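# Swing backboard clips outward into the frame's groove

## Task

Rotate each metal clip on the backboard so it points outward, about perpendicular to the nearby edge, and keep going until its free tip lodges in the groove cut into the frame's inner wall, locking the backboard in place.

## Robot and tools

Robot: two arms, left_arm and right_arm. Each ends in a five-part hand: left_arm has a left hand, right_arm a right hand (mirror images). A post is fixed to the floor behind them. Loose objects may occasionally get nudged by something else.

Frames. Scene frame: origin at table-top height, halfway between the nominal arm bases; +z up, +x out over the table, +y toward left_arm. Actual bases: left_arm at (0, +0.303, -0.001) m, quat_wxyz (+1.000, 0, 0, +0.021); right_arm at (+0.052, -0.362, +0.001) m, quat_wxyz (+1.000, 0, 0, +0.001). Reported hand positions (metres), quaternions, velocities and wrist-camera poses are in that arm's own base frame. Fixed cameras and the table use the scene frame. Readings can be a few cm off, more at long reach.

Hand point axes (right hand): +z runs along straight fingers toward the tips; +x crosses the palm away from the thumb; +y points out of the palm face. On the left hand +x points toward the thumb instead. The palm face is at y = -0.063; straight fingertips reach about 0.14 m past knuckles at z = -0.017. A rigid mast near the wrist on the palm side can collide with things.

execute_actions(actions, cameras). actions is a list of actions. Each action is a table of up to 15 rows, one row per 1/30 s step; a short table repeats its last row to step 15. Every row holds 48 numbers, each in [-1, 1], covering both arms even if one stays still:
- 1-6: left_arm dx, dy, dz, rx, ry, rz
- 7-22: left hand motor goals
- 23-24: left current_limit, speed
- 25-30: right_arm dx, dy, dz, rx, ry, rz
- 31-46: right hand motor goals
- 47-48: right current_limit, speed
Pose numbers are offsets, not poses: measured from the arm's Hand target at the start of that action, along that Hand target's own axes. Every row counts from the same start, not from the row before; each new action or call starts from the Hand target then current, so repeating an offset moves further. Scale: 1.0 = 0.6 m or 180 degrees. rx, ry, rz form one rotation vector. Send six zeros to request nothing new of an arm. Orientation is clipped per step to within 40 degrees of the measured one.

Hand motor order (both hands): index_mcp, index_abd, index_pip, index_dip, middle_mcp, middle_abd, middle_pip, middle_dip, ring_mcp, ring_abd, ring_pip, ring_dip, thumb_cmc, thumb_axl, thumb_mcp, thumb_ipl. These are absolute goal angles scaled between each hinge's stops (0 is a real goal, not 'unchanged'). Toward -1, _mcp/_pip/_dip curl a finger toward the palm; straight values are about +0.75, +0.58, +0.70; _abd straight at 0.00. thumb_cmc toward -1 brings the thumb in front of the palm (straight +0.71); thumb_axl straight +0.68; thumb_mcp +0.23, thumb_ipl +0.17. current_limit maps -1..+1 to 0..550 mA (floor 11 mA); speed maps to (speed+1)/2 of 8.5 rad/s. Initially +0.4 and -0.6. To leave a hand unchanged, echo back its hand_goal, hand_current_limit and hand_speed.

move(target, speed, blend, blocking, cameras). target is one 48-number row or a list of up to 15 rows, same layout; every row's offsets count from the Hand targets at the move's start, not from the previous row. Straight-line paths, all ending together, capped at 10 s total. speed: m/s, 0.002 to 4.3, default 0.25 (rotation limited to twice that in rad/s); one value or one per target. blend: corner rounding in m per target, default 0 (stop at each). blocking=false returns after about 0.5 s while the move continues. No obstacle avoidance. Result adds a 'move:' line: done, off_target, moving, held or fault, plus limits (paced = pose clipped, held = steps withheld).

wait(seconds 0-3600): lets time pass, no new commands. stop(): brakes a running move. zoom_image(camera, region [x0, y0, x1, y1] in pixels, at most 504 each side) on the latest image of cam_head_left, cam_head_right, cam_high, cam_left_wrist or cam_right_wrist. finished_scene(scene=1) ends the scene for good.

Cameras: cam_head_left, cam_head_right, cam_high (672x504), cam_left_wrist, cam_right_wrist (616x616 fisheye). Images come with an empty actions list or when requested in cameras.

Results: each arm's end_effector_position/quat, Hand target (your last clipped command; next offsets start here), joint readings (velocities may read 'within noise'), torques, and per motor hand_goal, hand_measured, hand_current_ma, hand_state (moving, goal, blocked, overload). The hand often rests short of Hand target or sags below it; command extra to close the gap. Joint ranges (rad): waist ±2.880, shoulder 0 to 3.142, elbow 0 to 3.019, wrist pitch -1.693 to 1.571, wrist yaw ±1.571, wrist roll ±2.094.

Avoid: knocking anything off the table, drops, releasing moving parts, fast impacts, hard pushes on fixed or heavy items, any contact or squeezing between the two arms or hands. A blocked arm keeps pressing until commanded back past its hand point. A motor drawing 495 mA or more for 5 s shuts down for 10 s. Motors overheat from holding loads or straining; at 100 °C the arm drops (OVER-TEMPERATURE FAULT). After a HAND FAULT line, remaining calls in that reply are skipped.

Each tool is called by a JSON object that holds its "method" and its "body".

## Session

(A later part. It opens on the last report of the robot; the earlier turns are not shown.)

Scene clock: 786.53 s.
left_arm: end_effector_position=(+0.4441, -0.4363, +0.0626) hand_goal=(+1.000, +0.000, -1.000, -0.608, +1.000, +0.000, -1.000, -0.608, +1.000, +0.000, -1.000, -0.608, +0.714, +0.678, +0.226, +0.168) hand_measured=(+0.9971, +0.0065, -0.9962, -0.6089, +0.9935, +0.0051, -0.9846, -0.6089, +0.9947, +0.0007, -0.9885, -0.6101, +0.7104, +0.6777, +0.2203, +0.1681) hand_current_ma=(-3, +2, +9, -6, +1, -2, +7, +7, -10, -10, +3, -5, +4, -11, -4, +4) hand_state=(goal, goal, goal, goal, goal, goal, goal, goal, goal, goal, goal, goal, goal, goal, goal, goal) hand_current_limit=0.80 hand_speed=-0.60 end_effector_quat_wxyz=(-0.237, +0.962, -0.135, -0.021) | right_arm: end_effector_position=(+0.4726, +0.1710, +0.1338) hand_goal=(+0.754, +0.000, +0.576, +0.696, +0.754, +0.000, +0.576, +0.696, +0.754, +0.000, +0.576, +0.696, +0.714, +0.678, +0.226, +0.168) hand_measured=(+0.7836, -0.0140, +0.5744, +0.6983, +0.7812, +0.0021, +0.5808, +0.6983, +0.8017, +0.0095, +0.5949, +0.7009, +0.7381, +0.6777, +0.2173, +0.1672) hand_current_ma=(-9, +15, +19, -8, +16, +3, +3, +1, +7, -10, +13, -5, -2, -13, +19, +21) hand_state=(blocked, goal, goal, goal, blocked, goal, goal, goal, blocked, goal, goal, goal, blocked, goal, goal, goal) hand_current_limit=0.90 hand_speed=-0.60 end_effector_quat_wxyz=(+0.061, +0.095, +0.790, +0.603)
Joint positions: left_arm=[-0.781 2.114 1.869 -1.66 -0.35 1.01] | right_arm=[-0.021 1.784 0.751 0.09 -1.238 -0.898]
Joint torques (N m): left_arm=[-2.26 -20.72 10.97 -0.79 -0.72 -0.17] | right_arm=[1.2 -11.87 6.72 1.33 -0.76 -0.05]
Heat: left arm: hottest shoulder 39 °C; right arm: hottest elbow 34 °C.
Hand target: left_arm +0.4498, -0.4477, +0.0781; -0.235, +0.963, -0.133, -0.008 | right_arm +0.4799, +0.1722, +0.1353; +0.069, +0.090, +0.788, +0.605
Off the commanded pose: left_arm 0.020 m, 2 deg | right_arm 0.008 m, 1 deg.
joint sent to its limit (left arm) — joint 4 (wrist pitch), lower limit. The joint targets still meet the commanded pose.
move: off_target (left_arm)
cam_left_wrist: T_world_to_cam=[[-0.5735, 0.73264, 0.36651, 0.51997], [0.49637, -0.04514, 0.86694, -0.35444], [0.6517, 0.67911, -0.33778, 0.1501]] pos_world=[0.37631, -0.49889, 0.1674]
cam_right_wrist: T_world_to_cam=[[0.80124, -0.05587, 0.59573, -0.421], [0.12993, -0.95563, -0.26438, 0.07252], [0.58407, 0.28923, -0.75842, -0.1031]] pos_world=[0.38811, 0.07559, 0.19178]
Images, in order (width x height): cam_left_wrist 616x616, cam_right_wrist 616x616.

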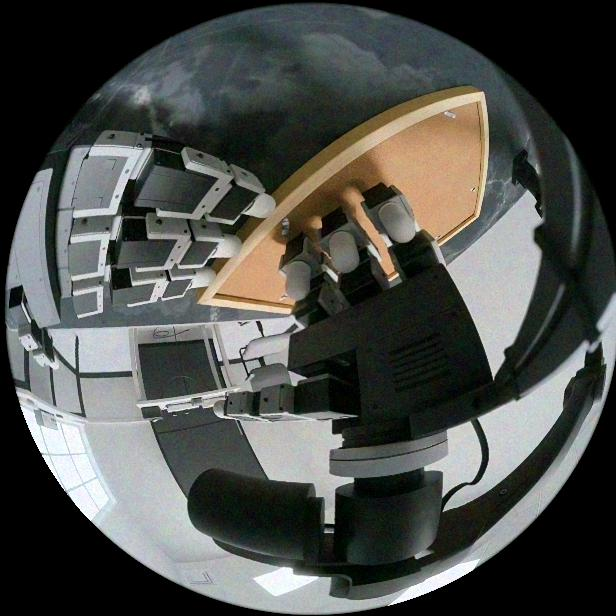

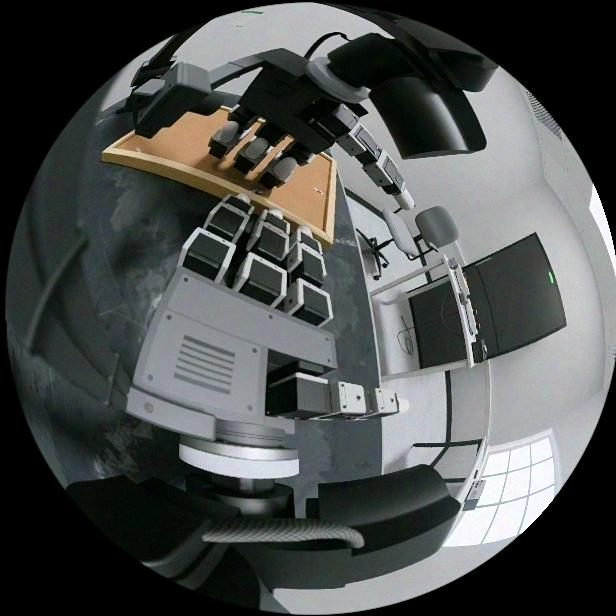

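{"method": "move", "body": {"target": [[0,0,0,0,0,0, 1.0,0,-1.0,-0.608,1.0,0,-1.0,-0.608,1.0,0,-1.0,-0.608,0.714,0.678,0.226,0.168,0.8,-0.6, 0,0,-0.03,0,0,0, 0.754,0,0.576,0.696,0.754,0,0.576,0.696,0.754,0,0.576,0.696,0.714,0.678,0.226,0.168,0.9,-0.6],[0,0,0,0,0,0, 1.0,0,-1.0,-0.608,1.0,0,-1.0,-0.608,1.0,0,-1.0,-0.608,0.714,0.678,0.226,0.168,0.8,-0.6, -0.037,0,-0.03,0,0,0, 0.754,0,0.576,0.696,0.754,0,0.576,0.696,0.754,0,0.576,0.696,0.714,0.678,0.226,0.168,0.9,-0.6],[0,0,0,0,0,0, 1.0,0,-1.0,-0.608,1.0,0,-1.0,-0.608,1.0,0,-1.0,-0.608,0.714,0.678,0.226,0.168,0.8,-0.6, -0.037,0,0.005,0,0,0, 0.754,0,0.576,0.696,0.754,0,0.576,0.696,0.754,0,0.576,0.696,0.714,0.678,0.226,0.168,0.9,-0.6]], "speed": 0.08, "cameras": ["cam_head_left","cam_right_wrist","cam_left_wrist"]}}

{"method": "zoom_image", "body": {"camera": "cam_right_wrist", "region": [190, 120, 340, 270]}}

{"method": "zoom_image", "body": {"camera": "cam_left_wrist", "region": [220, 150, 380, 310]}}

Scene clock: 793.30 s.
left_arm: end_effector_position=(+0.4441, -0.4363, +0.0626) hand_goal=(+1.000, +0.000, -1.000, -0.608, +1.000, +0.000, -1.000, -0.608, +1.000, +0.000, -1.000, -0.608, +0.714, +0.678, +0.226, +0.168) hand_measured=(+0.9971, +0.0065, -0.9949, -0.6089, +0.9935, +0.0051, -0.9846, -0.6089, +0.9947, +0.0007, -0.9885, -0.6101, +0.7104, +0.6767, +0.2203, +0.1681) hand_current_ma=(-12, +6, +5, -12, -1, +1, +1, +8, -9, -9, -2, -10, -6, -4, -7, +7) hand_state=(goal, goal, goal, goal, goal, goal, goal, goal, goal, goal, goal, goal, goal, goal, goal, goal) hand_current_limit=0.80 hand_speed=-0.60 end_effector_quat_wxyz=(-0.237, +0.962, -0.135, -0.021) | right_arm: end_effector_position=(+0.4947, +0.1670, +0.1326) hand_goal=(+0.754, +0.000, +0.576, +0.696, +0.754, +0.000, +0.576, +0.696, +0.754, +0.000, +0.576, +0.696, +0.714, +0.678, +0.226, +0.168) hand_measured=(+0.7836, -0.0140, +0.5744, +0.6983, +0.7812, +0.0124, +0.5808, +0.6983, +0.8005, +0.0139, +0.5949, +0.7009, +0.7381, +0.6777, +0.2163, +0.1672) hand_current_ma=(-5, +17, +5, +10, +11, -6, +8, -7, +6, +2, +9, -2, -3, -21, +6, +14) hand_state=(blocked, goal, goal, goal, blocked, goal, goal, goal, blocked, goal, goal, goal, blocked, goal, goal, goal) hand_current_limit=0.90 hand_speed=-0.60 end_effector_quat_wxyz=(+0.063, +0.096, +0.790, +0.603)
Joint positions: left_arm=[-0.781 2.114 1.869 -1.66 -0.35 1.01] | right_arm=[-0.028 1.822 0.816 0.053 -1.239 -0.909]
Joint torques (N m): left_arm=[-2.26 -20.72 11 -0.79 -0.72 -0.16] | right_arm=[1.14 -12.16 7.05 1.28 -0.79 -0.02]
Heat: left arm: hottest shoulder 40 °C; right arm: hottest elbow 35 °C.
Hand target: left_arm +0.4498, -0.4477, +0.0781; -0.235, +0.963, -0.133, -0.008 | right_arm +0.5021, +0.1701, +0.1347; +0.069, +0.090, +0.788, +0.605
Off the commanded pose: left_arm 0.020 m, 2 deg | right_arm 0.008 m, 1 deg.
joint sent to its limit (left arm) — joint 4 (wrist pitch), lower limit. The joint targets still meet the commanded pose.
move: done
cam_left_wrist: T_world_to_cam=[[-0.5735, 0.73264, 0.36651, 0.51997], [0.49637, -0.04514, 0.86694, -0.35444], [0.6517, 0.67911, -0.33778, 0.1501]] pos_world=[0.37631, -0.49889, 0.1674]
cam_right_wrist: T_world_to_cam=[[0.80121, -0.0586, 0.5955, -0.4377], [0.12604, -0.95634, -0.2637, 0.06744], [0.58496, 0.28634, -0.75884, -0.11577]] pos_world=[0.40991, 0.072, 0.19058]
Images, in order (width x height): cam_head_left 672x504, cam_left_wrist 616x616, cam_right_wrist 616x616.

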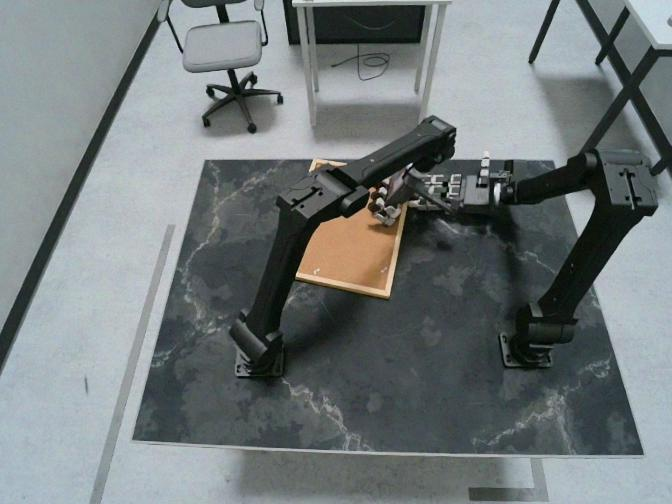

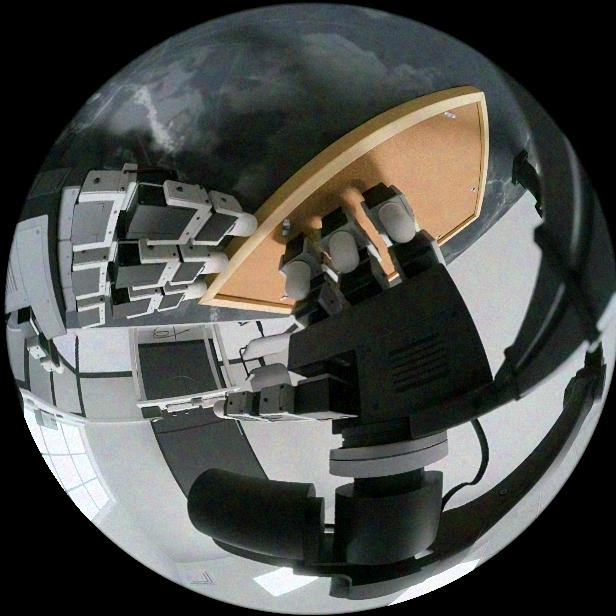

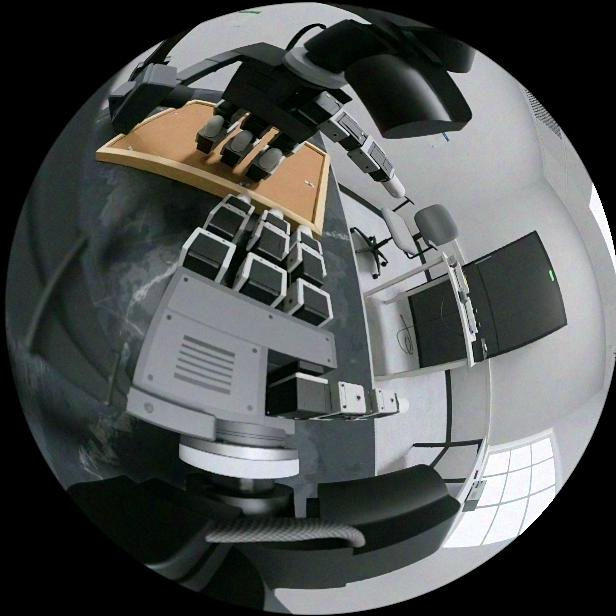

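Scaled by 3.360 from the camera's image (finer frame: 880x880).

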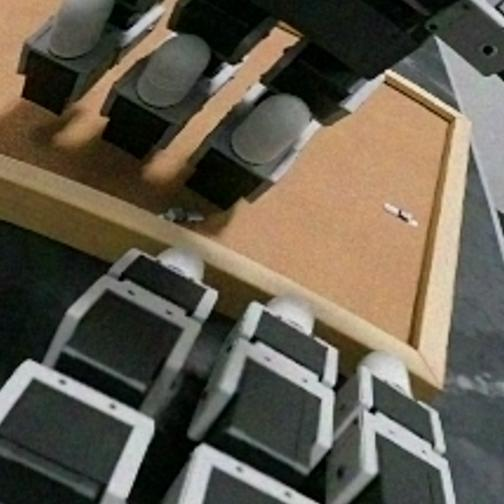

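Scaled by 3.150 from the camera's image (finer frame: 880x880).

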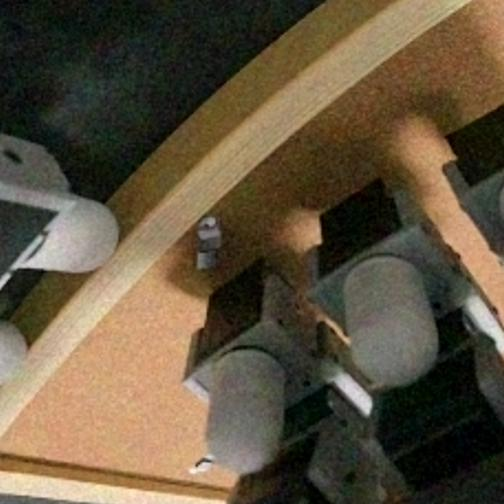

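{"method": "move", "body": {"target": [0.0092,0.005,0.0098,0,0.022,0, 1.0,0,-1.0,-0.608,1.0,0,-1.0,-0.608,1.0,0,-1.0,-0.608,0.714,0.678,0.226,0.168,0.8,-0.6, 0,0,0,0,0,0, 0.754,0,0.576,0.696,0.754,0,0.576,0.696,0.754,0,0.576,0.696,0.714,0.678,0.226,0.168,0.9,-0.6], "speed": 0.04, "cameras": ["cam_right_wrist","cam_left_wrist"]}}

{"method": "zoom_image", "body": {"camera": "cam_right_wrist", "region": [190, 130, 310, 250]}}

{"method": "zoom_image", "body": {"camera": "cam_left_wrist", "region": [220, 170, 340, 290]}}

Scene clock: 801.57 s.
left_arm: end_effector_position=(+0.4585, -0.4408, +0.0590) hand_goal=(+1.000, +0.000, -1.000, -0.608, +1.000, +0.000, -1.000, -0.608, +1.000, +0.000, -1.000, -0.608, +0.714, +0.678, +0.226, +0.168) hand_measured=(+0.9959, +0.0065, -1.0000, -0.6089, +0.9935, +0.0051, -0.9859, -0.6089, +0.9947, +0.0021, -0.9885, -0.6101, +0.7104, +0.6777, +0.2203, +0.1681) hand_current_ma=(-10, +4, +3, -5, -5, -12, +9, +7, -7, -4, -1, -7, -3, -14, -7, +3) hand_state=(goal, goal, goal, goal, goal, goal, goal, goal, goal, goal, goal, goal, goal, goal, goal, goal) hand_current_limit=0.80 hand_speed=-0.60 end_effector_quat_wxyz=(-0.235, +0.963, -0.132, +0.012) | right_arm: end_effector_position=(+0.4948, +0.1670, +0.1325) hand_goal=(+0.754, +0.000, +0.576, +0.696, +0.754, +0.000, +0.576, +0.696, +0.754, +0.000, +0.576, +0.696, +0.714, +0.678, +0.226, +0.168) hand_measured=(+0.7836, -0.0140, +0.5744, +0.6983, +0.7824, +0.0109, +0.5808, +0.6996, +0.8017, +0.0153, +0.5936, +0.7009, +0.7381, +0.6777, +0.2163, +0.1681) hand_current_ma=(+8, +5, +4, +4, +22, +0, +1, +0, +2, -33, +0, -5, -5, +0, +6, +11) hand_state=(blocked, goal, goal, goal, blocked, goal, goal, goal, blocked, goal, goal, goal, blocked, goal, goal, goal) hand_current_limit=0.90 hand_speed=-0.60 end_effector_quat_wxyz=(+0.062, +0.097, +0.790, +0.603)
Joint positions: left_arm=[-0.782 2.113 1.86 -1.599 -0.389 1.007] | right_arm=[-0.028 1.822 0.816 0.053 -1.239 -0.907]
Joint torques (N m): left_arm=[-2.55 -22.24 7.73 0.21 -0.67 0.01] | right_arm=[1.55 -12.34 7.02 1.33 -0.77 -0.05]
Heat: left arm: hottest shoulder 40 °C; right arm: hottest elbow 35 °C.
Hand target: left_arm +0.4546, -0.4491, +0.0711; -0.230, +0.963, -0.141, +0.026 | right_arm +0.5021, +0.1701, +0.1347; +0.069, +0.090, +0.788, +0.605
Off the commanded pose: left_arm 0.015 m, 2 deg | right_arm 0.008 m, 1 deg.
move: off_target (left_arm)
cam_left_wrist: T_world_to_cam=[[-0.5889, 0.74198, 0.3204, 0.54683], [0.43883, -0.03936, 0.89771, -0.33157], [0.67869, 0.66926, -0.30242, 0.12372]] pos_world=[0.38356, -0.50159, 0.15986]
cam_right_wrist: T_world_to_cam=[[0.80209, -0.05907, 0.59427, -0.43793], [0.12534, -0.95628, -0.26423, 0.06784], [0.5839, 0.28643, -0.75962, -0.11518]] pos_world=[0.41001, 0.072, 0.19068]
Images, in order (width x height): cam_left_wrist 616x616, cam_right_wrist 616x616.

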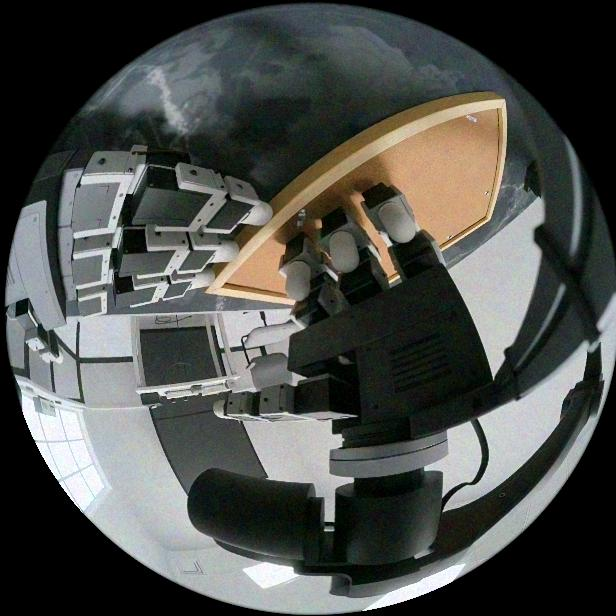

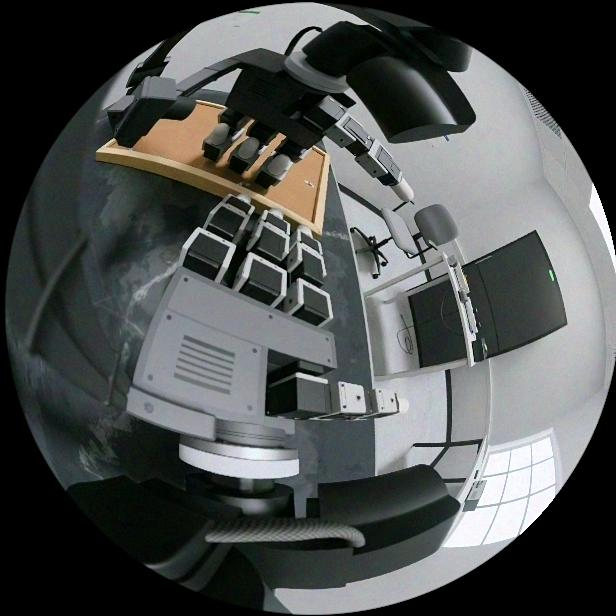

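Scaled by 4.200 from the camera's image (finer frame: 880x880).

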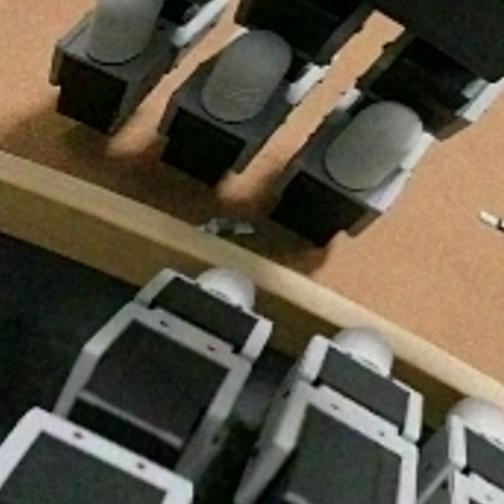

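Scaled by 4.200 from the camera's image (finer frame: 880x880).

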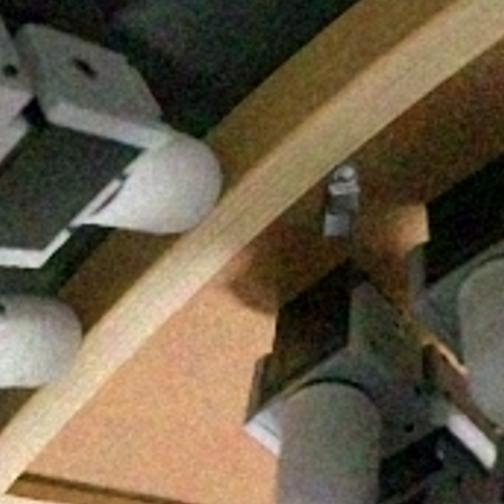

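{"method": "move", "body": {"target": [[-0.0003,-0.009,-0.0179,0,0,0, 1.0,0,-1.0,-0.608,1.0,0,-1.0,-0.608,1.0,0,-1.0,-0.608,0.714,0.678,0.226,0.168,0.8,-0.6, 0,0,0,0,0,0, 0.754,0,0.576,0.696,0.754,0,0.576,0.696,0.754,0,0.576,0.696,0.714,0.678,0.226,0.168,0.9,-0.6],[-0.0228,-0.0085,-0.0177,0,0,0, 1.0,0,-1.0,-0.608,1.0,0,-1.0,-0.608,1.0,0,-1.0,-0.608,0.714,0.678,0.226,0.168,0.8,-0.6, 0,0,0,0,0,0, 0.754,0,0.576,0.696,0.754,0,0.576,0.696,0.754,0,0.576,0.696,0.714,0.678,0.226,0.168,0.9,-0.6]], "speed": 0.04, "cameras": ["cam_right_wrist","cam_left_wrist"]}}

{"method": "zoom_image", "body": {"camera": "cam_left_wrist", "region": [220, 170, 340, 290]}}

Scene clock: 810.47 s.
left_arm: end_effector_position=(+0.4456, -0.4366, +0.0629) hand_goal=(+1.000, +0.000, -1.000, -0.608, +1.000, +0.000, -1.000, -0.608, +1.000, +0.000, -1.000, -0.608, +0.714, +0.678, +0.226, +0.168) hand_measured=(+0.9947, +0.0065, -0.9949, -0.6076, +0.9935, +0.0051, -0.9846, -0.6089, +0.9947, +0.0007, -0.9885, -0.6101, +0.7104, +0.6777, +0.2203, +0.1672) hand_current_ma=(-18, +7, +4, -3, +5, -8, +0, +2, -13, -12, -4, -13, -4, -2, +0, -3) hand_state=(goal, goal, goal, goal, goal, goal, goal, goal, goal, goal, goal, goal, goal, goal, goal, goal) hand_current_limit=0.80 hand_speed=-0.60 end_effector_quat_wxyz=(-0.238, +0.961, -0.139, +0.009) | right_arm: end_effector_position=(+0.4948, +0.1670, +0.1325) hand_goal=(+0.754, +0.000, +0.576, +0.696, +0.754, +0.000, +0.576, +0.696, +0.754, +0.000, +0.576, +0.696, +0.714, +0.678, +0.226, +0.168) hand_measured=(+0.7836, -0.0140, +0.5744, +0.6983, +0.7824, +0.0109, +0.5808, +0.6983, +0.8017, +0.0139, +0.5949, +0.7009, +0.7368, +0.6777, +0.2173, +0.1672) hand_current_ma=(+1, +11, +13, +7, +17, -2, +12, +2, +10, +5, +8, -9, +2, -5, +2, +16) hand_state=(blocked, goal, goal, goal, blocked, goal, goal, goal, blocked, goal, goal, goal, blocked, goal, goal, goal) hand_current_limit=0.90 hand_speed=-0.60 end_effector_quat_wxyz=(+0.062, +0.097, +0.790, +0.603)
Joint positions: left_arm=[-0.791 2.084 1.821 -1.599 -0.389 1.01] | right_arm=[-0.028 1.822 0.816 0.053 -1.239 -0.907]
Joint torques (N m): left_arm=[-2.67 -22.65 8.03 -0.13 -0.54 -0.12] | right_arm=[1.67 -12.4 7.06 1.36 -0.77 -0.05]
Heat: left arm: hottest shoulder 40 °C; right arm: hottest elbow 35 °C.
Hand target: left_arm +0.4416, -0.4454, +0.0832; -0.230, +0.963, -0.141, +0.026 | right_arm +0.5021, +0.1701, +0.1347; +0.069, +0.090, +0.788, +0.605
Off the commanded pose: left_arm 0.022 m, 2 deg | right_arm 0.008 m, 1 deg.
move: off_target (left_arm)
cam_left_wrist: T_world_to_cam=[[-0.57714, 0.74684, 0.33037, 0.53101], [0.44554, -0.05109, 0.8938, -0.33708], [0.6844, 0.66304, -0.30326, 0.12564]] pos_world=[0.37066, -0.4971, 0.16395]
cam_right_wrist: T_world_to_cam=[[0.80209, -0.05907, 0.59427, -0.43793], [0.12534, -0.95628, -0.26423, 0.06784], [0.5839, 0.28643, -0.75962, -0.11518]] pos_world=[0.41001, 0.072, 0.19068]
Images, in order (width x height): cam_left_wrist 616x616, cam_right_wrist 616x616.

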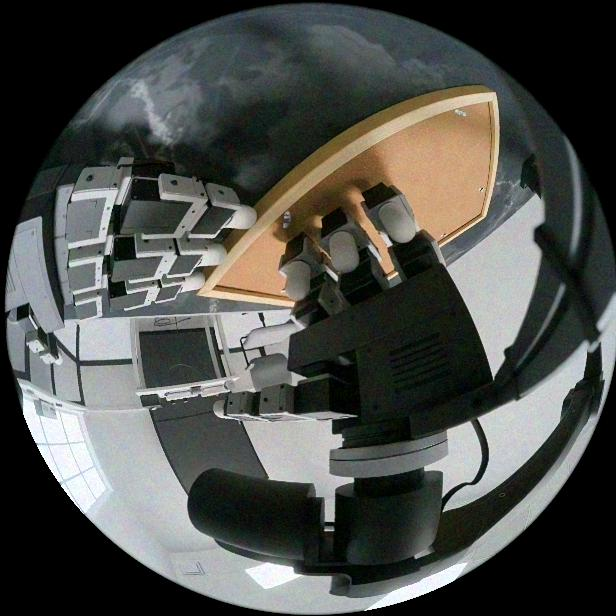

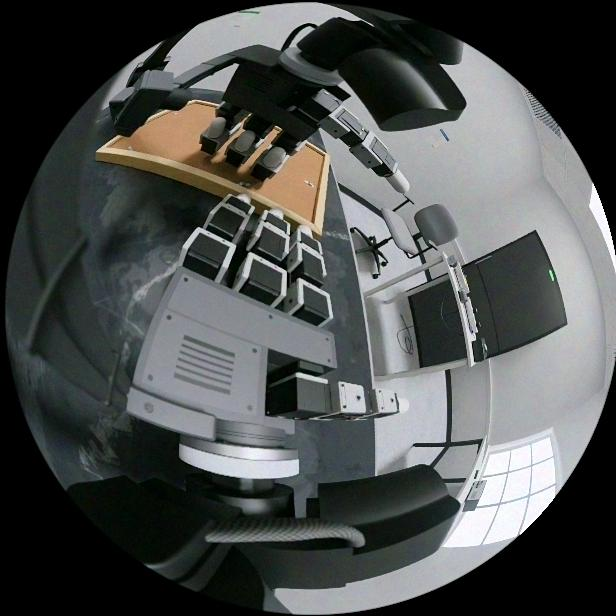

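Scaled by 4.200 from the camera's image (finer frame: 880x880).

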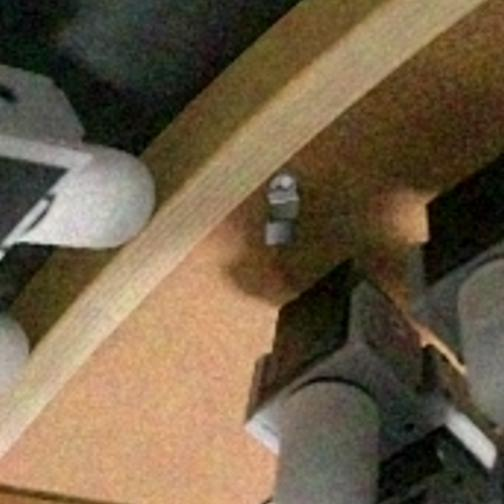

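{"method": "move", "body": {"target": [[0.0002,0.0053,0.0104,0,0,0, 1.0,0,-1.0,-0.608,1.0,0,-1.0,-0.608,1.0,0,-1.0,-0.608,0.714,0.678,0.226,0.168,0.8,-0.6, 0,0,0,0,0,0, 0.754,0,0.576,0.696,0.754,0,0.576,0.696,0.754,0,0.576,0.696,0.714,0.678,0.226,0.168,0.9,-0.6],[0.0007,0.0277,-0.0009,0,0,0, 1.0,0,-1.0,-0.608,1.0,0,-1.0,-0.608,1.0,0,-1.0,-0.608,0.714,0.678,0.226,0.168,0.8,-0.6, 0,0,0,0,0,0, 0.754,0,0.576,0.696,0.754,0,0.576,0.696,0.754,0,0.576,0.696,0.714,0.678,0.226,0.168,0.9,-0.6]], "speed": 0.04, "cameras": ["cam_right_wrist","cam_left_wrist"]}}

{"method": "zoom_image", "body": {"camera": "cam_left_wrist", "region": [220, 170, 340, 290]}}

{"method": "zoom_image", "body": {"camera": "cam_right_wrist", "region": [200, 130, 300, 230]}}

Scene clock: 814.63 s.
left_arm: end_effector_position=(+0.4352, -0.4465, +0.0591) hand_goal=(+1.000, +0.000, -1.000, -0.608, +1.000, +0.000, -1.000, -0.608, +1.000, +0.000, -1.000, -0.608, +0.714, +0.678, +0.226, +0.168) hand_measured=(+0.9947, +0.0065, -1.0000, -0.6076, +0.9935, +0.0051, -0.9859, -0.6089, +0.9947, +0.0007, -0.9885, -0.6101, +0.7104, +0.6777, +0.2203, +0.1672) hand_current_ma=(-8, +8, +6, -7, +2, -2, +8, +5, -8, -14, +1, -8, -6, -10, -5, -3) hand_state=(goal, goal, goal, goal, goal, goal, goal, goal, goal, goal, goal, goal, goal, goal, goal, goal) hand_current_limit=0.80 hand_speed=-0.60 end_effector_quat_wxyz=(-0.238, +0.961, -0.142, +0.013) | right_arm: end_effector_position=(+0.4948, +0.1670, +0.1325) hand_goal=(+0.754, +0.000, +0.576, +0.696, +0.754, +0.000, +0.576, +0.696, +0.754, +0.000, +0.576, +0.696, +0.714, +0.678, +0.226, +0.168) hand_measured=(+0.7836, -0.0140, +0.5744, +0.6983, +0.7812, +0.0109, +0.5808, +0.6983, +0.8005, +0.0139, +0.5949, +0.6996, +0.7368, +0.6777, +0.2163, +0.1681) hand_current_ma=(-4, +7, +6, +8, +22, -8, +13, +0, +0, -6, +18, +4, +4, -3, -2, +24) hand_state=(blocked, goal, goal, goal, blocked, goal, goal, goal, blocked, goal, goal, goal, blocked, goal, goal, goal) hand_current_limit=0.90 hand_speed=-0.60 end_effector_quat_wxyz=(+0.062, +0.097, +0.790, +0.603)
Joint positions: left_arm=[-0.816 2.084 1.811 -1.59 -0.387 0.991] | right_arm=[-0.028 1.822 0.816 0.053 -1.239 -0.907]
Joint torques (N m): left_arm=[-2.37 -20.66 10.88 -0.75 -0.39 -0.15] | right_arm=[1.67 -12.4 7.05 1.31 -0.78 -0.04]
Heat: left arm: hottest shoulder 40 °C; right arm: hottest elbow 35 °C.
Hand target: left_arm +0.4377, -0.4599, +0.0762; -0.230, +0.963, -0.141, +0.026 | right_arm +0.5021, +0.1701, +0.1347; +0.069, +0.090, +0.788, +0.605
Off the commanded pose: left_arm 0.022 m, 2 deg | right_arm 0.008 m, 1 deg.
move: off_target (left_arm)
cam_left_wrist: T_world_to_cam=[[-0.57349, 0.75176, 0.32551, 0.53459], [0.43949, -0.05298, 0.89668, -0.32792], [0.69134, 0.6573, -0.30001, 0.13243]] pos_world=[0.35915, -0.50631, 0.15976]
cam_right_wrist: T_world_to_cam=[[0.80209, -0.05907, 0.59427, -0.43793], [0.12534, -0.95628, -0.26423, 0.06784], [0.5839, 0.28643, -0.75962, -0.11518]] pos_world=[0.41001, 0.072, 0.19068]
Images, in order (width x height): cam_left_wrist 616x616, cam_right_wrist 616x616.

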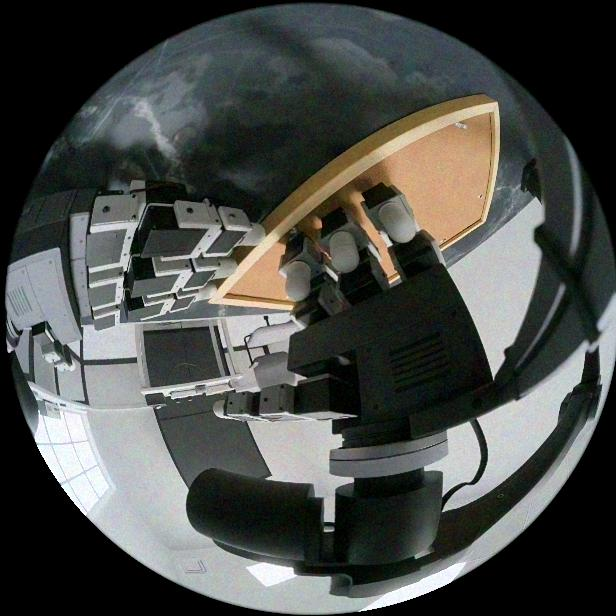

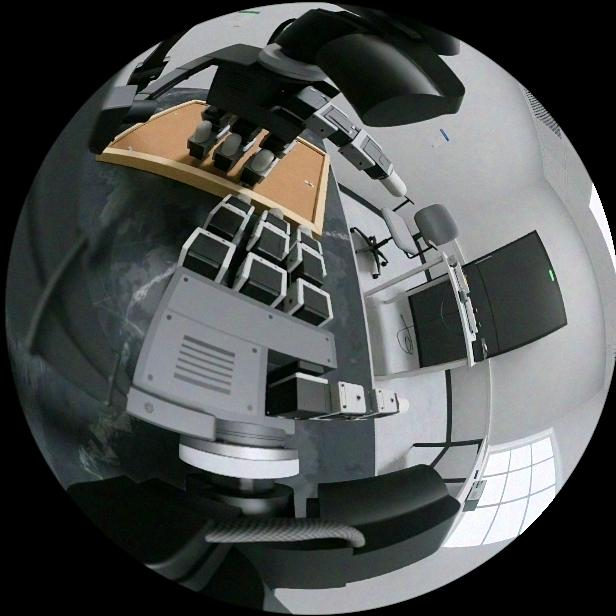

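Scaled by 4.200 from the camera's image (finer frame: 880x880).

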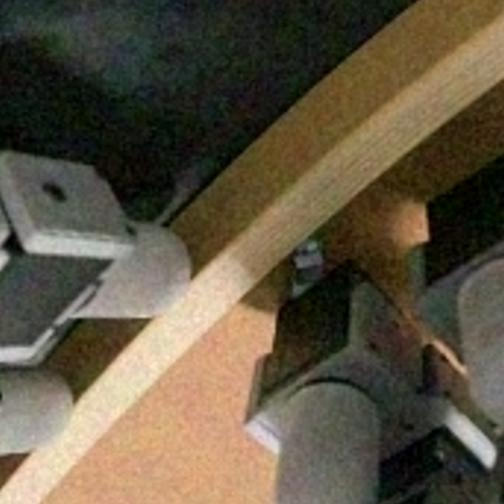

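Scaled by 5.040 from the camera's image (finer frame: 880x880).

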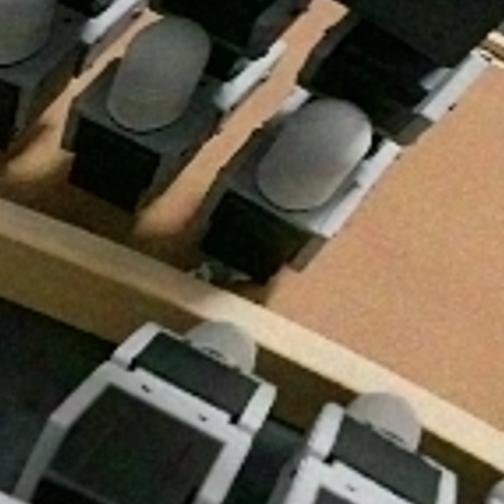

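{"method": "move", "body": {"target": [[-0.0004,-0.0149,0,0,0,0, 1.0,0,-1.0,-0.608,1.0,0,-1.0,-0.608,1.0,0,-1.0,-0.608,0.714,0.678,0.226,0.168,0.8,-0.6, 0,0,0,0,0,0, 0.754,0,0.576,0.696,0.754,0,0.576,0.696,0.754,0,0.576,0.696,0.714,0.678,0.226,0.168,0.9,-0.6],[0.0129,-0.0152,0,0,0,0, 1.0,0,-1.0,-0.608,1.0,0,-1.0,-0.608,1.0,0,-1.0,-0.608,0.714,0.678,0.226,0.168,0.8,-0.6, 0,0,0,0,0,0, 0.754,0,0.576,0.696,0.754,0,0.576,0.696,0.754,0,0.576,0.696,0.714,0.678,0.226,0.168,0.9,-0.6],[0.0133,0,0.0007,0,0,0, 1.0,0,-1.0,-0.608,1.0,0,-1.0,-0.608,1.0,0,-1.0,-0.608,0.714,0.678,0.226,0.168,0.8,-0.6, 0,0,0,0,0,0, 0.754,0,0.576,0.696,0.754,0,0.576,0.696,0.754,0,0.576,0.696,0.714,0.678,0.226,0.168,0.9,-0.6]], "speed": 0.04, "cameras": ["cam_right_wrist","cam_left_wrist"]}}

{"method": "zoom_image", "body": {"camera": "cam_left_wrist", "region": [240, 180, 340, 280]}}

{"method": "zoom_image", "body": {"camera": "cam_right_wrist", "region": [200, 130, 300, 230]}}

Scene clock: 823.33 s.
left_arm: end_effector_position=(+0.4401, -0.4521, +0.0639) hand_goal=(+1.000, +0.000, -1.000, -0.608, +1.000, +0.000, -1.000, -0.608, +1.000, +0.000, -1.000, -0.608, +0.714, +0.678, +0.226, +0.168) hand_measured=(+0.9959, +0.0065, -0.9962, -0.6076, +0.9935, +0.0036, -0.9859, -0.6089, +0.9947, +0.0007, -0.9885, -0.6101, +0.7104, +0.6767, +0.2203, +0.1681) hand_current_ma=(-7, +3, +1, -8, +3, -6, +4, +3, -12, -3, +3, -12, -4, -8, -7, -2) hand_state=(goal, goal, goal, goal, goal, goal, goal, goal, goal, goal, goal, goal, goal, goal, goal, goal) hand_current_limit=0.80 hand_speed=-0.60 end_effector_quat_wxyz=(-0.235, +0.961, -0.143, +0.016) | right_arm: end_effector_position=(+0.4948, +0.1670, +0.1325) hand_goal=(+0.754, +0.000, +0.576, +0.696, +0.754, +0.000, +0.576, +0.696, +0.754, +0.000, +0.576, +0.696, +0.714, +0.678, +0.226, +0.168) hand_measured=(+0.7836, -0.0140, +0.5744, +0.6983, +0.7812, +0.0109, +0.5808, +0.6983, +0.8005, +0.0139, +0.5936, +0.7009, +0.7381, +0.6777, +0.2163, +0.1681) hand_current_ma=(-15, +11, +7, -1, +17, +3, -9, -4, -5, -12, +15, +10, +6, -9, +1, +7) hand_state=(blocked, goal, goal, goal, blocked, goal, goal, goal, blocked, goal, goal, goal, blocked, goal, goal, goal) hand_current_limit=0.90 hand_speed=-0.60 end_effector_quat_wxyz=(+0.062, +0.097, +0.790, +0.603)
Joint positions: left_arm=[-0.816 2.094 1.84 -1.599 -0.387 0.994] | right_arm=[-0.028 1.822 0.816 0.053 -1.239 -0.907]
Joint torques (N m): left_arm=[-1.9 -20.07 11.08 -0.72 -0.47 -0.11] | right_arm=[1.61 -12.22 7.02 1.28 -0.78 -0.04]
Heat: left arm: hottest shoulder 40 °C; right arm: hottest elbow 35 °C.
Hand target: left_arm +0.4454, -0.4620, +0.0757; -0.230, +0.963, -0.141, +0.026 | right_arm +0.5021, +0.1701, +0.1347; +0.069, +0.090, +0.788, +0.605
Off the commanded pose: left_arm 0.016 m, 1 deg | right_arm 0.008 m, 1 deg.
move: off_target (left_arm)
cam_left_wrist: T_world_to_cam=[[-0.57336, 0.75568, 0.31654, 0.54231], [0.43406, -0.04751, 0.89963, -0.33003], [0.69487, 0.65321, -0.30077, 0.13075]] pos_world=[0.36334, -0.5109, 0.16457]
cam_right_wrist: T_world_to_cam=[[0.80209, -0.05907, 0.59427, -0.43793], [0.12534, -0.95628, -0.26423, 0.06784], [0.5839, 0.28643, -0.75962, -0.11518]] pos_world=[0.41001, 0.072, 0.19068]
Images, in order (width x height): cam_left_wrist 616x616, cam_right_wrist 616x616.

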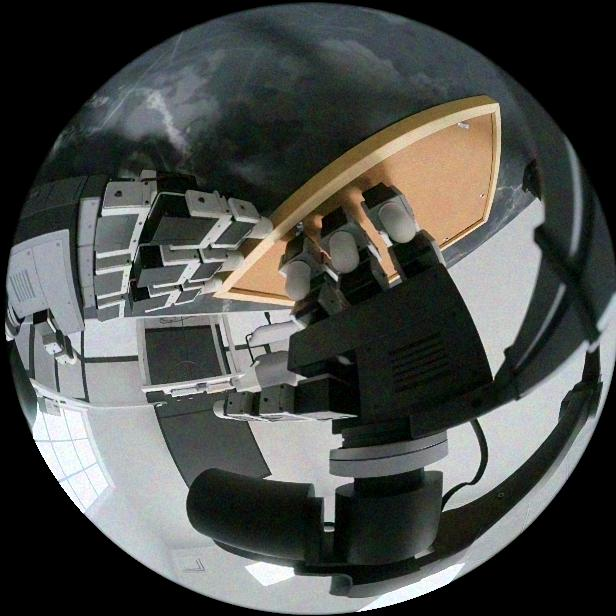

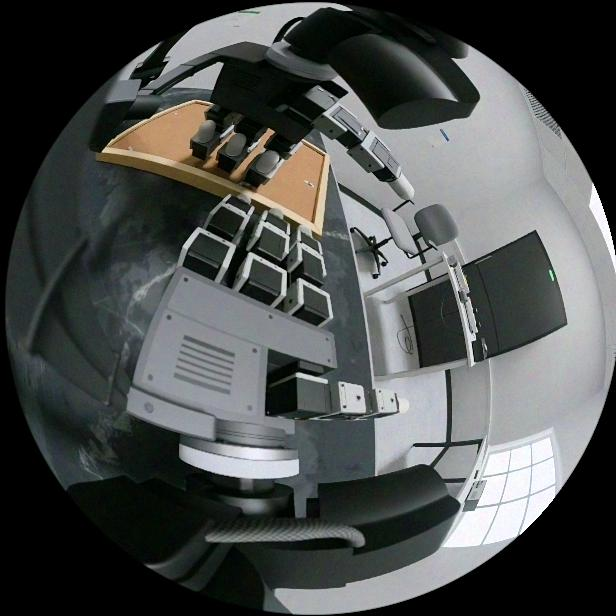

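Scaled by 5.040 from the camera's image (finer frame: 880x880).

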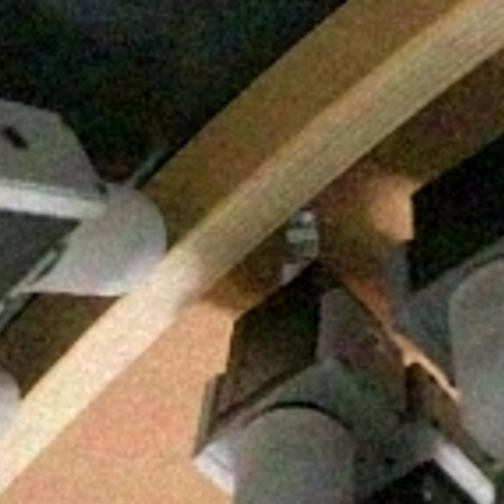

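Scaled by 5.040 from the camera's image (finer frame: 880x880).

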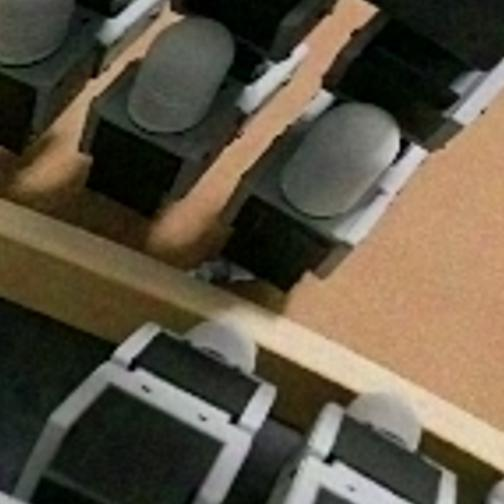

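{"method": "move", "body": {"target": [[-0.0013,-0.0559,0.0001,0,0,0, 1.0,0,-1.0,-0.608,1.0,0,-1.0,-0.608,1.0,0,-1.0,-0.608,0.714,0.678,0.226,0.168,0.8,-0.6, 0,0,0,0,0,0, 0.754,0,0.576,0.696,0.754,0,0.576,0.696,0.754,0,0.576,0.696,0.714,0.678,0.226,0.168,0.9,-0.6],[-0.0006,-0.0254,-0.0059,0,0,0, 1.0,0,-1.0,-0.608,1.0,0,-1.0,-0.608,1.0,0,-1.0,-0.608,0.714,0.678,0.226,0.168,0.8,-0.6, 0,0,0,0,0,0, 0.754,0,0.576,0.696,0.754,0,0.576,0.696,0.754,0,0.576,0.696,0.714,0.678,0.226,0.168,0.9,-0.6],[-0.0003,-0.0172,0.0105,0,0,0, 1.0,0,-1.0,-0.608,1.0,0,-1.0,-0.608,1.0,0,-1.0,-0.608,0.714,0.678,0.226,0.168,0.8,-0.6, 0,0,0,0,0,0, 0.754,0,0.576,0.696,0.754,0,0.576,0.696,0.754,0,0.576,0.696,0.714,0.678,0.226,0.168,0.9,-0.6]], "speed": 0.05, "cameras": ["cam_right_wrist","cam_left_wrist"]}}

{"method": "zoom_image", "body": {"camera": "cam_left_wrist", "region": [240, 180, 340, 280]}}

{"method": "zoom_image", "body": {"camera": "cam_right_wrist", "region": [200, 130, 300, 230]}}

Scene clock: 829.43 s.
left_arm: end_effector_position=(+0.4466, -0.4382, +0.0706) hand_goal=(+1.000, +0.000, -1.000, -0.608, +1.000, +0.000, -1.000, -0.608, +1.000, +0.000, -1.000, -0.608, +0.714, +0.678, +0.226, +0.168) hand_measured=(+0.9959, +0.0065, -0.9962, -0.6076, +0.9935, +0.0036, -0.9846, -0.6089, +0.9947, +0.0007, -0.9885, -0.6114, +0.7104, +0.6777, +0.2203, +0.1672) hand_current_ma=(-8, +6, +3, -11, -1, -3, +1, +4, -4, -11, +1, -9, -5, -10, -4, -3) hand_state=(goal, goal, goal, goal, goal, goal, goal, goal, goal, goal, goal, goal, goal, goal, goal, goal) hand_current_limit=0.80 hand_speed=-0.60 end_effector_quat_wxyz=(-0.235, +0.961, -0.142, +0.014) | right_arm: end_effector_position=(+0.4948, +0.1670, +0.1325) hand_goal=(+0.754, +0.000, +0.576, +0.696, +0.754, +0.000, +0.576, +0.696, +0.754, +0.000, +0.576, +0.696, +0.714, +0.678, +0.226, +0.168) hand_measured=(+0.7836, -0.0140, +0.5744, +0.6983, +0.7824, +0.0109, +0.5808, +0.6983, +0.8005, +0.0139, +0.5949, +0.7009, +0.7368, +0.6777, +0.2163, +0.1681) hand_current_ma=(-3, +4, +26, +11, +2, -2, +5, -25, +3, +5, -2, -1, -6, -13, +10, +13) hand_state=(blocked, goal, goal, goal, blocked, goal, goal, goal, blocked, goal, goal, goal, blocked, goal, goal, goal) hand_current_limit=0.90 hand_speed=-0.60 end_effector_quat_wxyz=(+0.062, +0.097, +0.790, +0.603)
Joint positions: left_arm=[-0.792 2.075 1.827 -1.601 -0.392 1.017] | right_arm=[-0.028 1.822 0.816 0.053 -1.239 -0.907]
Joint torques (N m): left_arm=[-2.43 -19.84 9.61 0.12 -0.47 -0.17] | right_arm=[1.73 -12.34 7.08 1.33 -0.79 -0.06]
Heat: left arm: hottest shoulder 40 °C; right arm: hottest elbow 35 °C.
Hand target: left_arm +0.4487, -0.4504, +0.0746; -0.230, +0.963, -0.141, +0.026 | right_arm +0.5021, +0.1701, +0.1347; +0.069, +0.090, +0.788, +0.605
Off the commanded pose: left_arm 0.013 m, 1 deg | right_arm 0.008 m, 1 deg.
move: off_target (left_arm)
cam_left_wrist: T_world_to_cam=[[-0.57349, 0.754, 0.3203, 0.53254], [0.43771, -0.04847, 0.89781, -0.34007], [0.69247, 0.65508, -0.30224, 0.12118]] pos_world=[0.37035, -0.4974, 0.17136]
cam_right_wrist: T_world_to_cam=[[0.80209, -0.05907, 0.59427, -0.43793], [0.12534, -0.95628, -0.26423, 0.06784], [0.5839, 0.28643, -0.75962, -0.11518]] pos_world=[0.41001, 0.072, 0.19068]
Images, in order (width x height): cam_left_wrist 616x616, cam_right_wrist 616x616.

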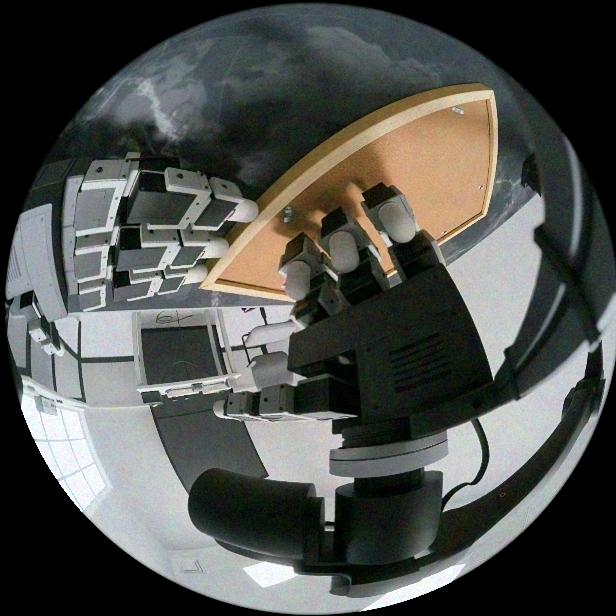

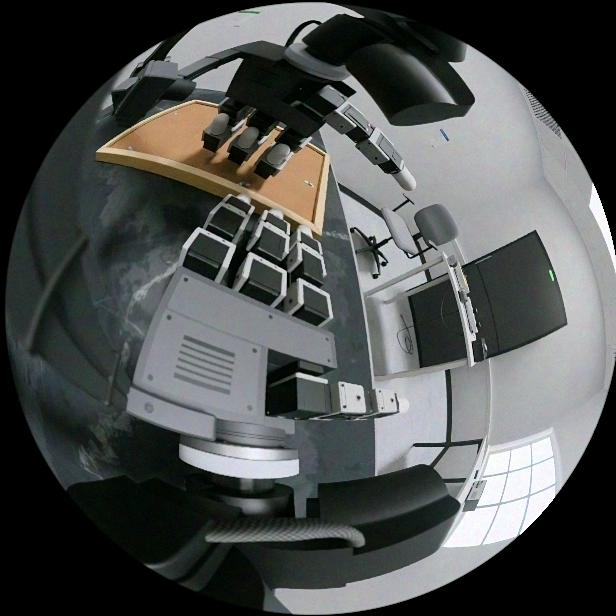

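Scaled by 5.040 from the camera's image (finer frame: 880x880).

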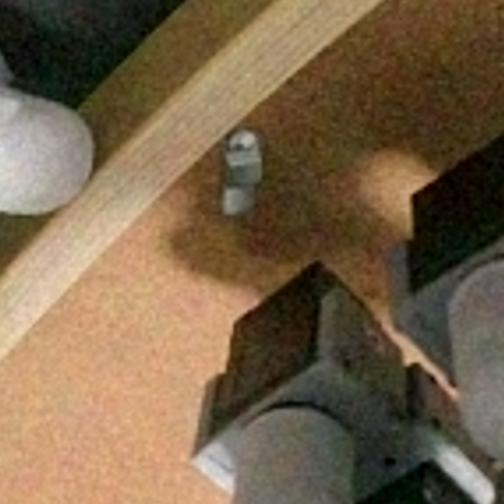

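Scaled by 5.040 from the camera's image (finer frame: 880x880).

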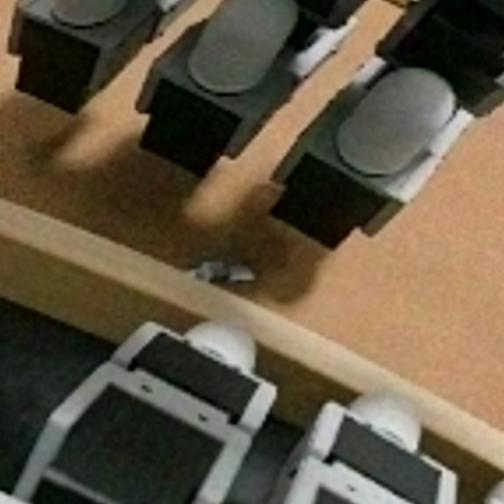

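{"method": "move", "body": {"target": [-0.0038,0.0098,0.0193,0,0,0, 1.0,0,-1.0,-0.608,1.0,0,-1.0,-0.608,1.0,0,-1.0,-0.608,0.714,0.678,0.226,0.168,0.8,-0.6, 0,0,0,0,0,0, 0.754,0,0.576,0.696,0.754,0,0.576,0.696,0.754,0,0.576,0.696,0.714,0.678,0.226,0.168,0.9,-0.6], "speed": 0.04, "cameras": []}}

Scene clock: 833.47 s.
left_arm: end_effector_position=(+0.4500, -0.4414, +0.0630) hand_goal=(+1.000, +0.000, -1.000, -0.608, +1.000, +0.000, -1.000, -0.608, +1.000, +0.000, -1.000, -0.608, +0.714, +0.678, +0.226, +0.168) hand_measured=(+0.9947, +0.0065, -0.9962, -0.6076, +0.9935, +0.0051, -0.9859, -0.6089, +0.9947, +0.0007, -0.9885, -0.6101, +0.7104, +0.6767, +0.2203, +0.1681) hand_current_ma=(-1, +8, +5, -10, -3, -13, +7, +6, -5, -6, -3, -4, -8, -8, -5, -2) hand_state=(goal, goal, goal, goal, goal, goal, goal, goal, goal, goal, goal, goal, goal, goal, goal, goal) hand_current_limit=0.80 hand_speed=-0.60 end_effector_quat_wxyz=(-0.231, +0.963, -0.139, +0.021) | right_arm: end_effector_position=(+0.4948, +0.1670, +0.1325) hand_goal=(+0.754, +0.000, +0.576, +0.696, +0.754, +0.000, +0.576, +0.696, +0.754, +0.000, +0.576, +0.696, +0.714, +0.678, +0.226, +0.168) hand_measured=(+0.7836, -0.0140, +0.5744, +0.6996, +0.7824, +0.0109, +0.5808, +0.6983, +0.8005, +0.0139, +0.5949, +0.7009, +0.7381, +0.6767, +0.2163, +0.1672) hand_current_ma=(+2, +0, +16, +3, +28, -6, +1, +1, +0, +5, +23, +7, -9, -8, +1, -2) hand_state=(blocked, goal, goal, goal, blocked, goal, goal, goal, blocked, goal, goal, goal, blocked, goal, goal, goal) hand_current_limit=0.90 hand_speed=-0.60 end_effector_quat_wxyz=(+0.062, +0.097, +0.790, +0.603)
Joint positions: left_arm=[-0.792 2.081 1.817 -1.568 -0.392 1.014] | right_arm=[-0.028 1.822 0.816 0.053 -1.239 -0.907]
Joint torques (N m): left_arm=[-2.55 -20.01 8.14 0.13 -0.45 -0.17] | right_arm=[1.61 -12.51 7.04 1.29 -0.78 -0.04]
Heat: left arm: hottest shoulder 40 °C; right arm: hottest elbow 35 °C.
Hand target: left_arm +0.4463, -0.4497, +0.0618; -0.230, +0.963, -0.141, +0.026 | right_arm +0.5021, +0.1701, +0.1347; +0.069, +0.090, +0.788, +0.605
Off the commanded pose: left_arm 0.009 m, 1 deg | right_arm 0.008 m, 1 deg.
move: done


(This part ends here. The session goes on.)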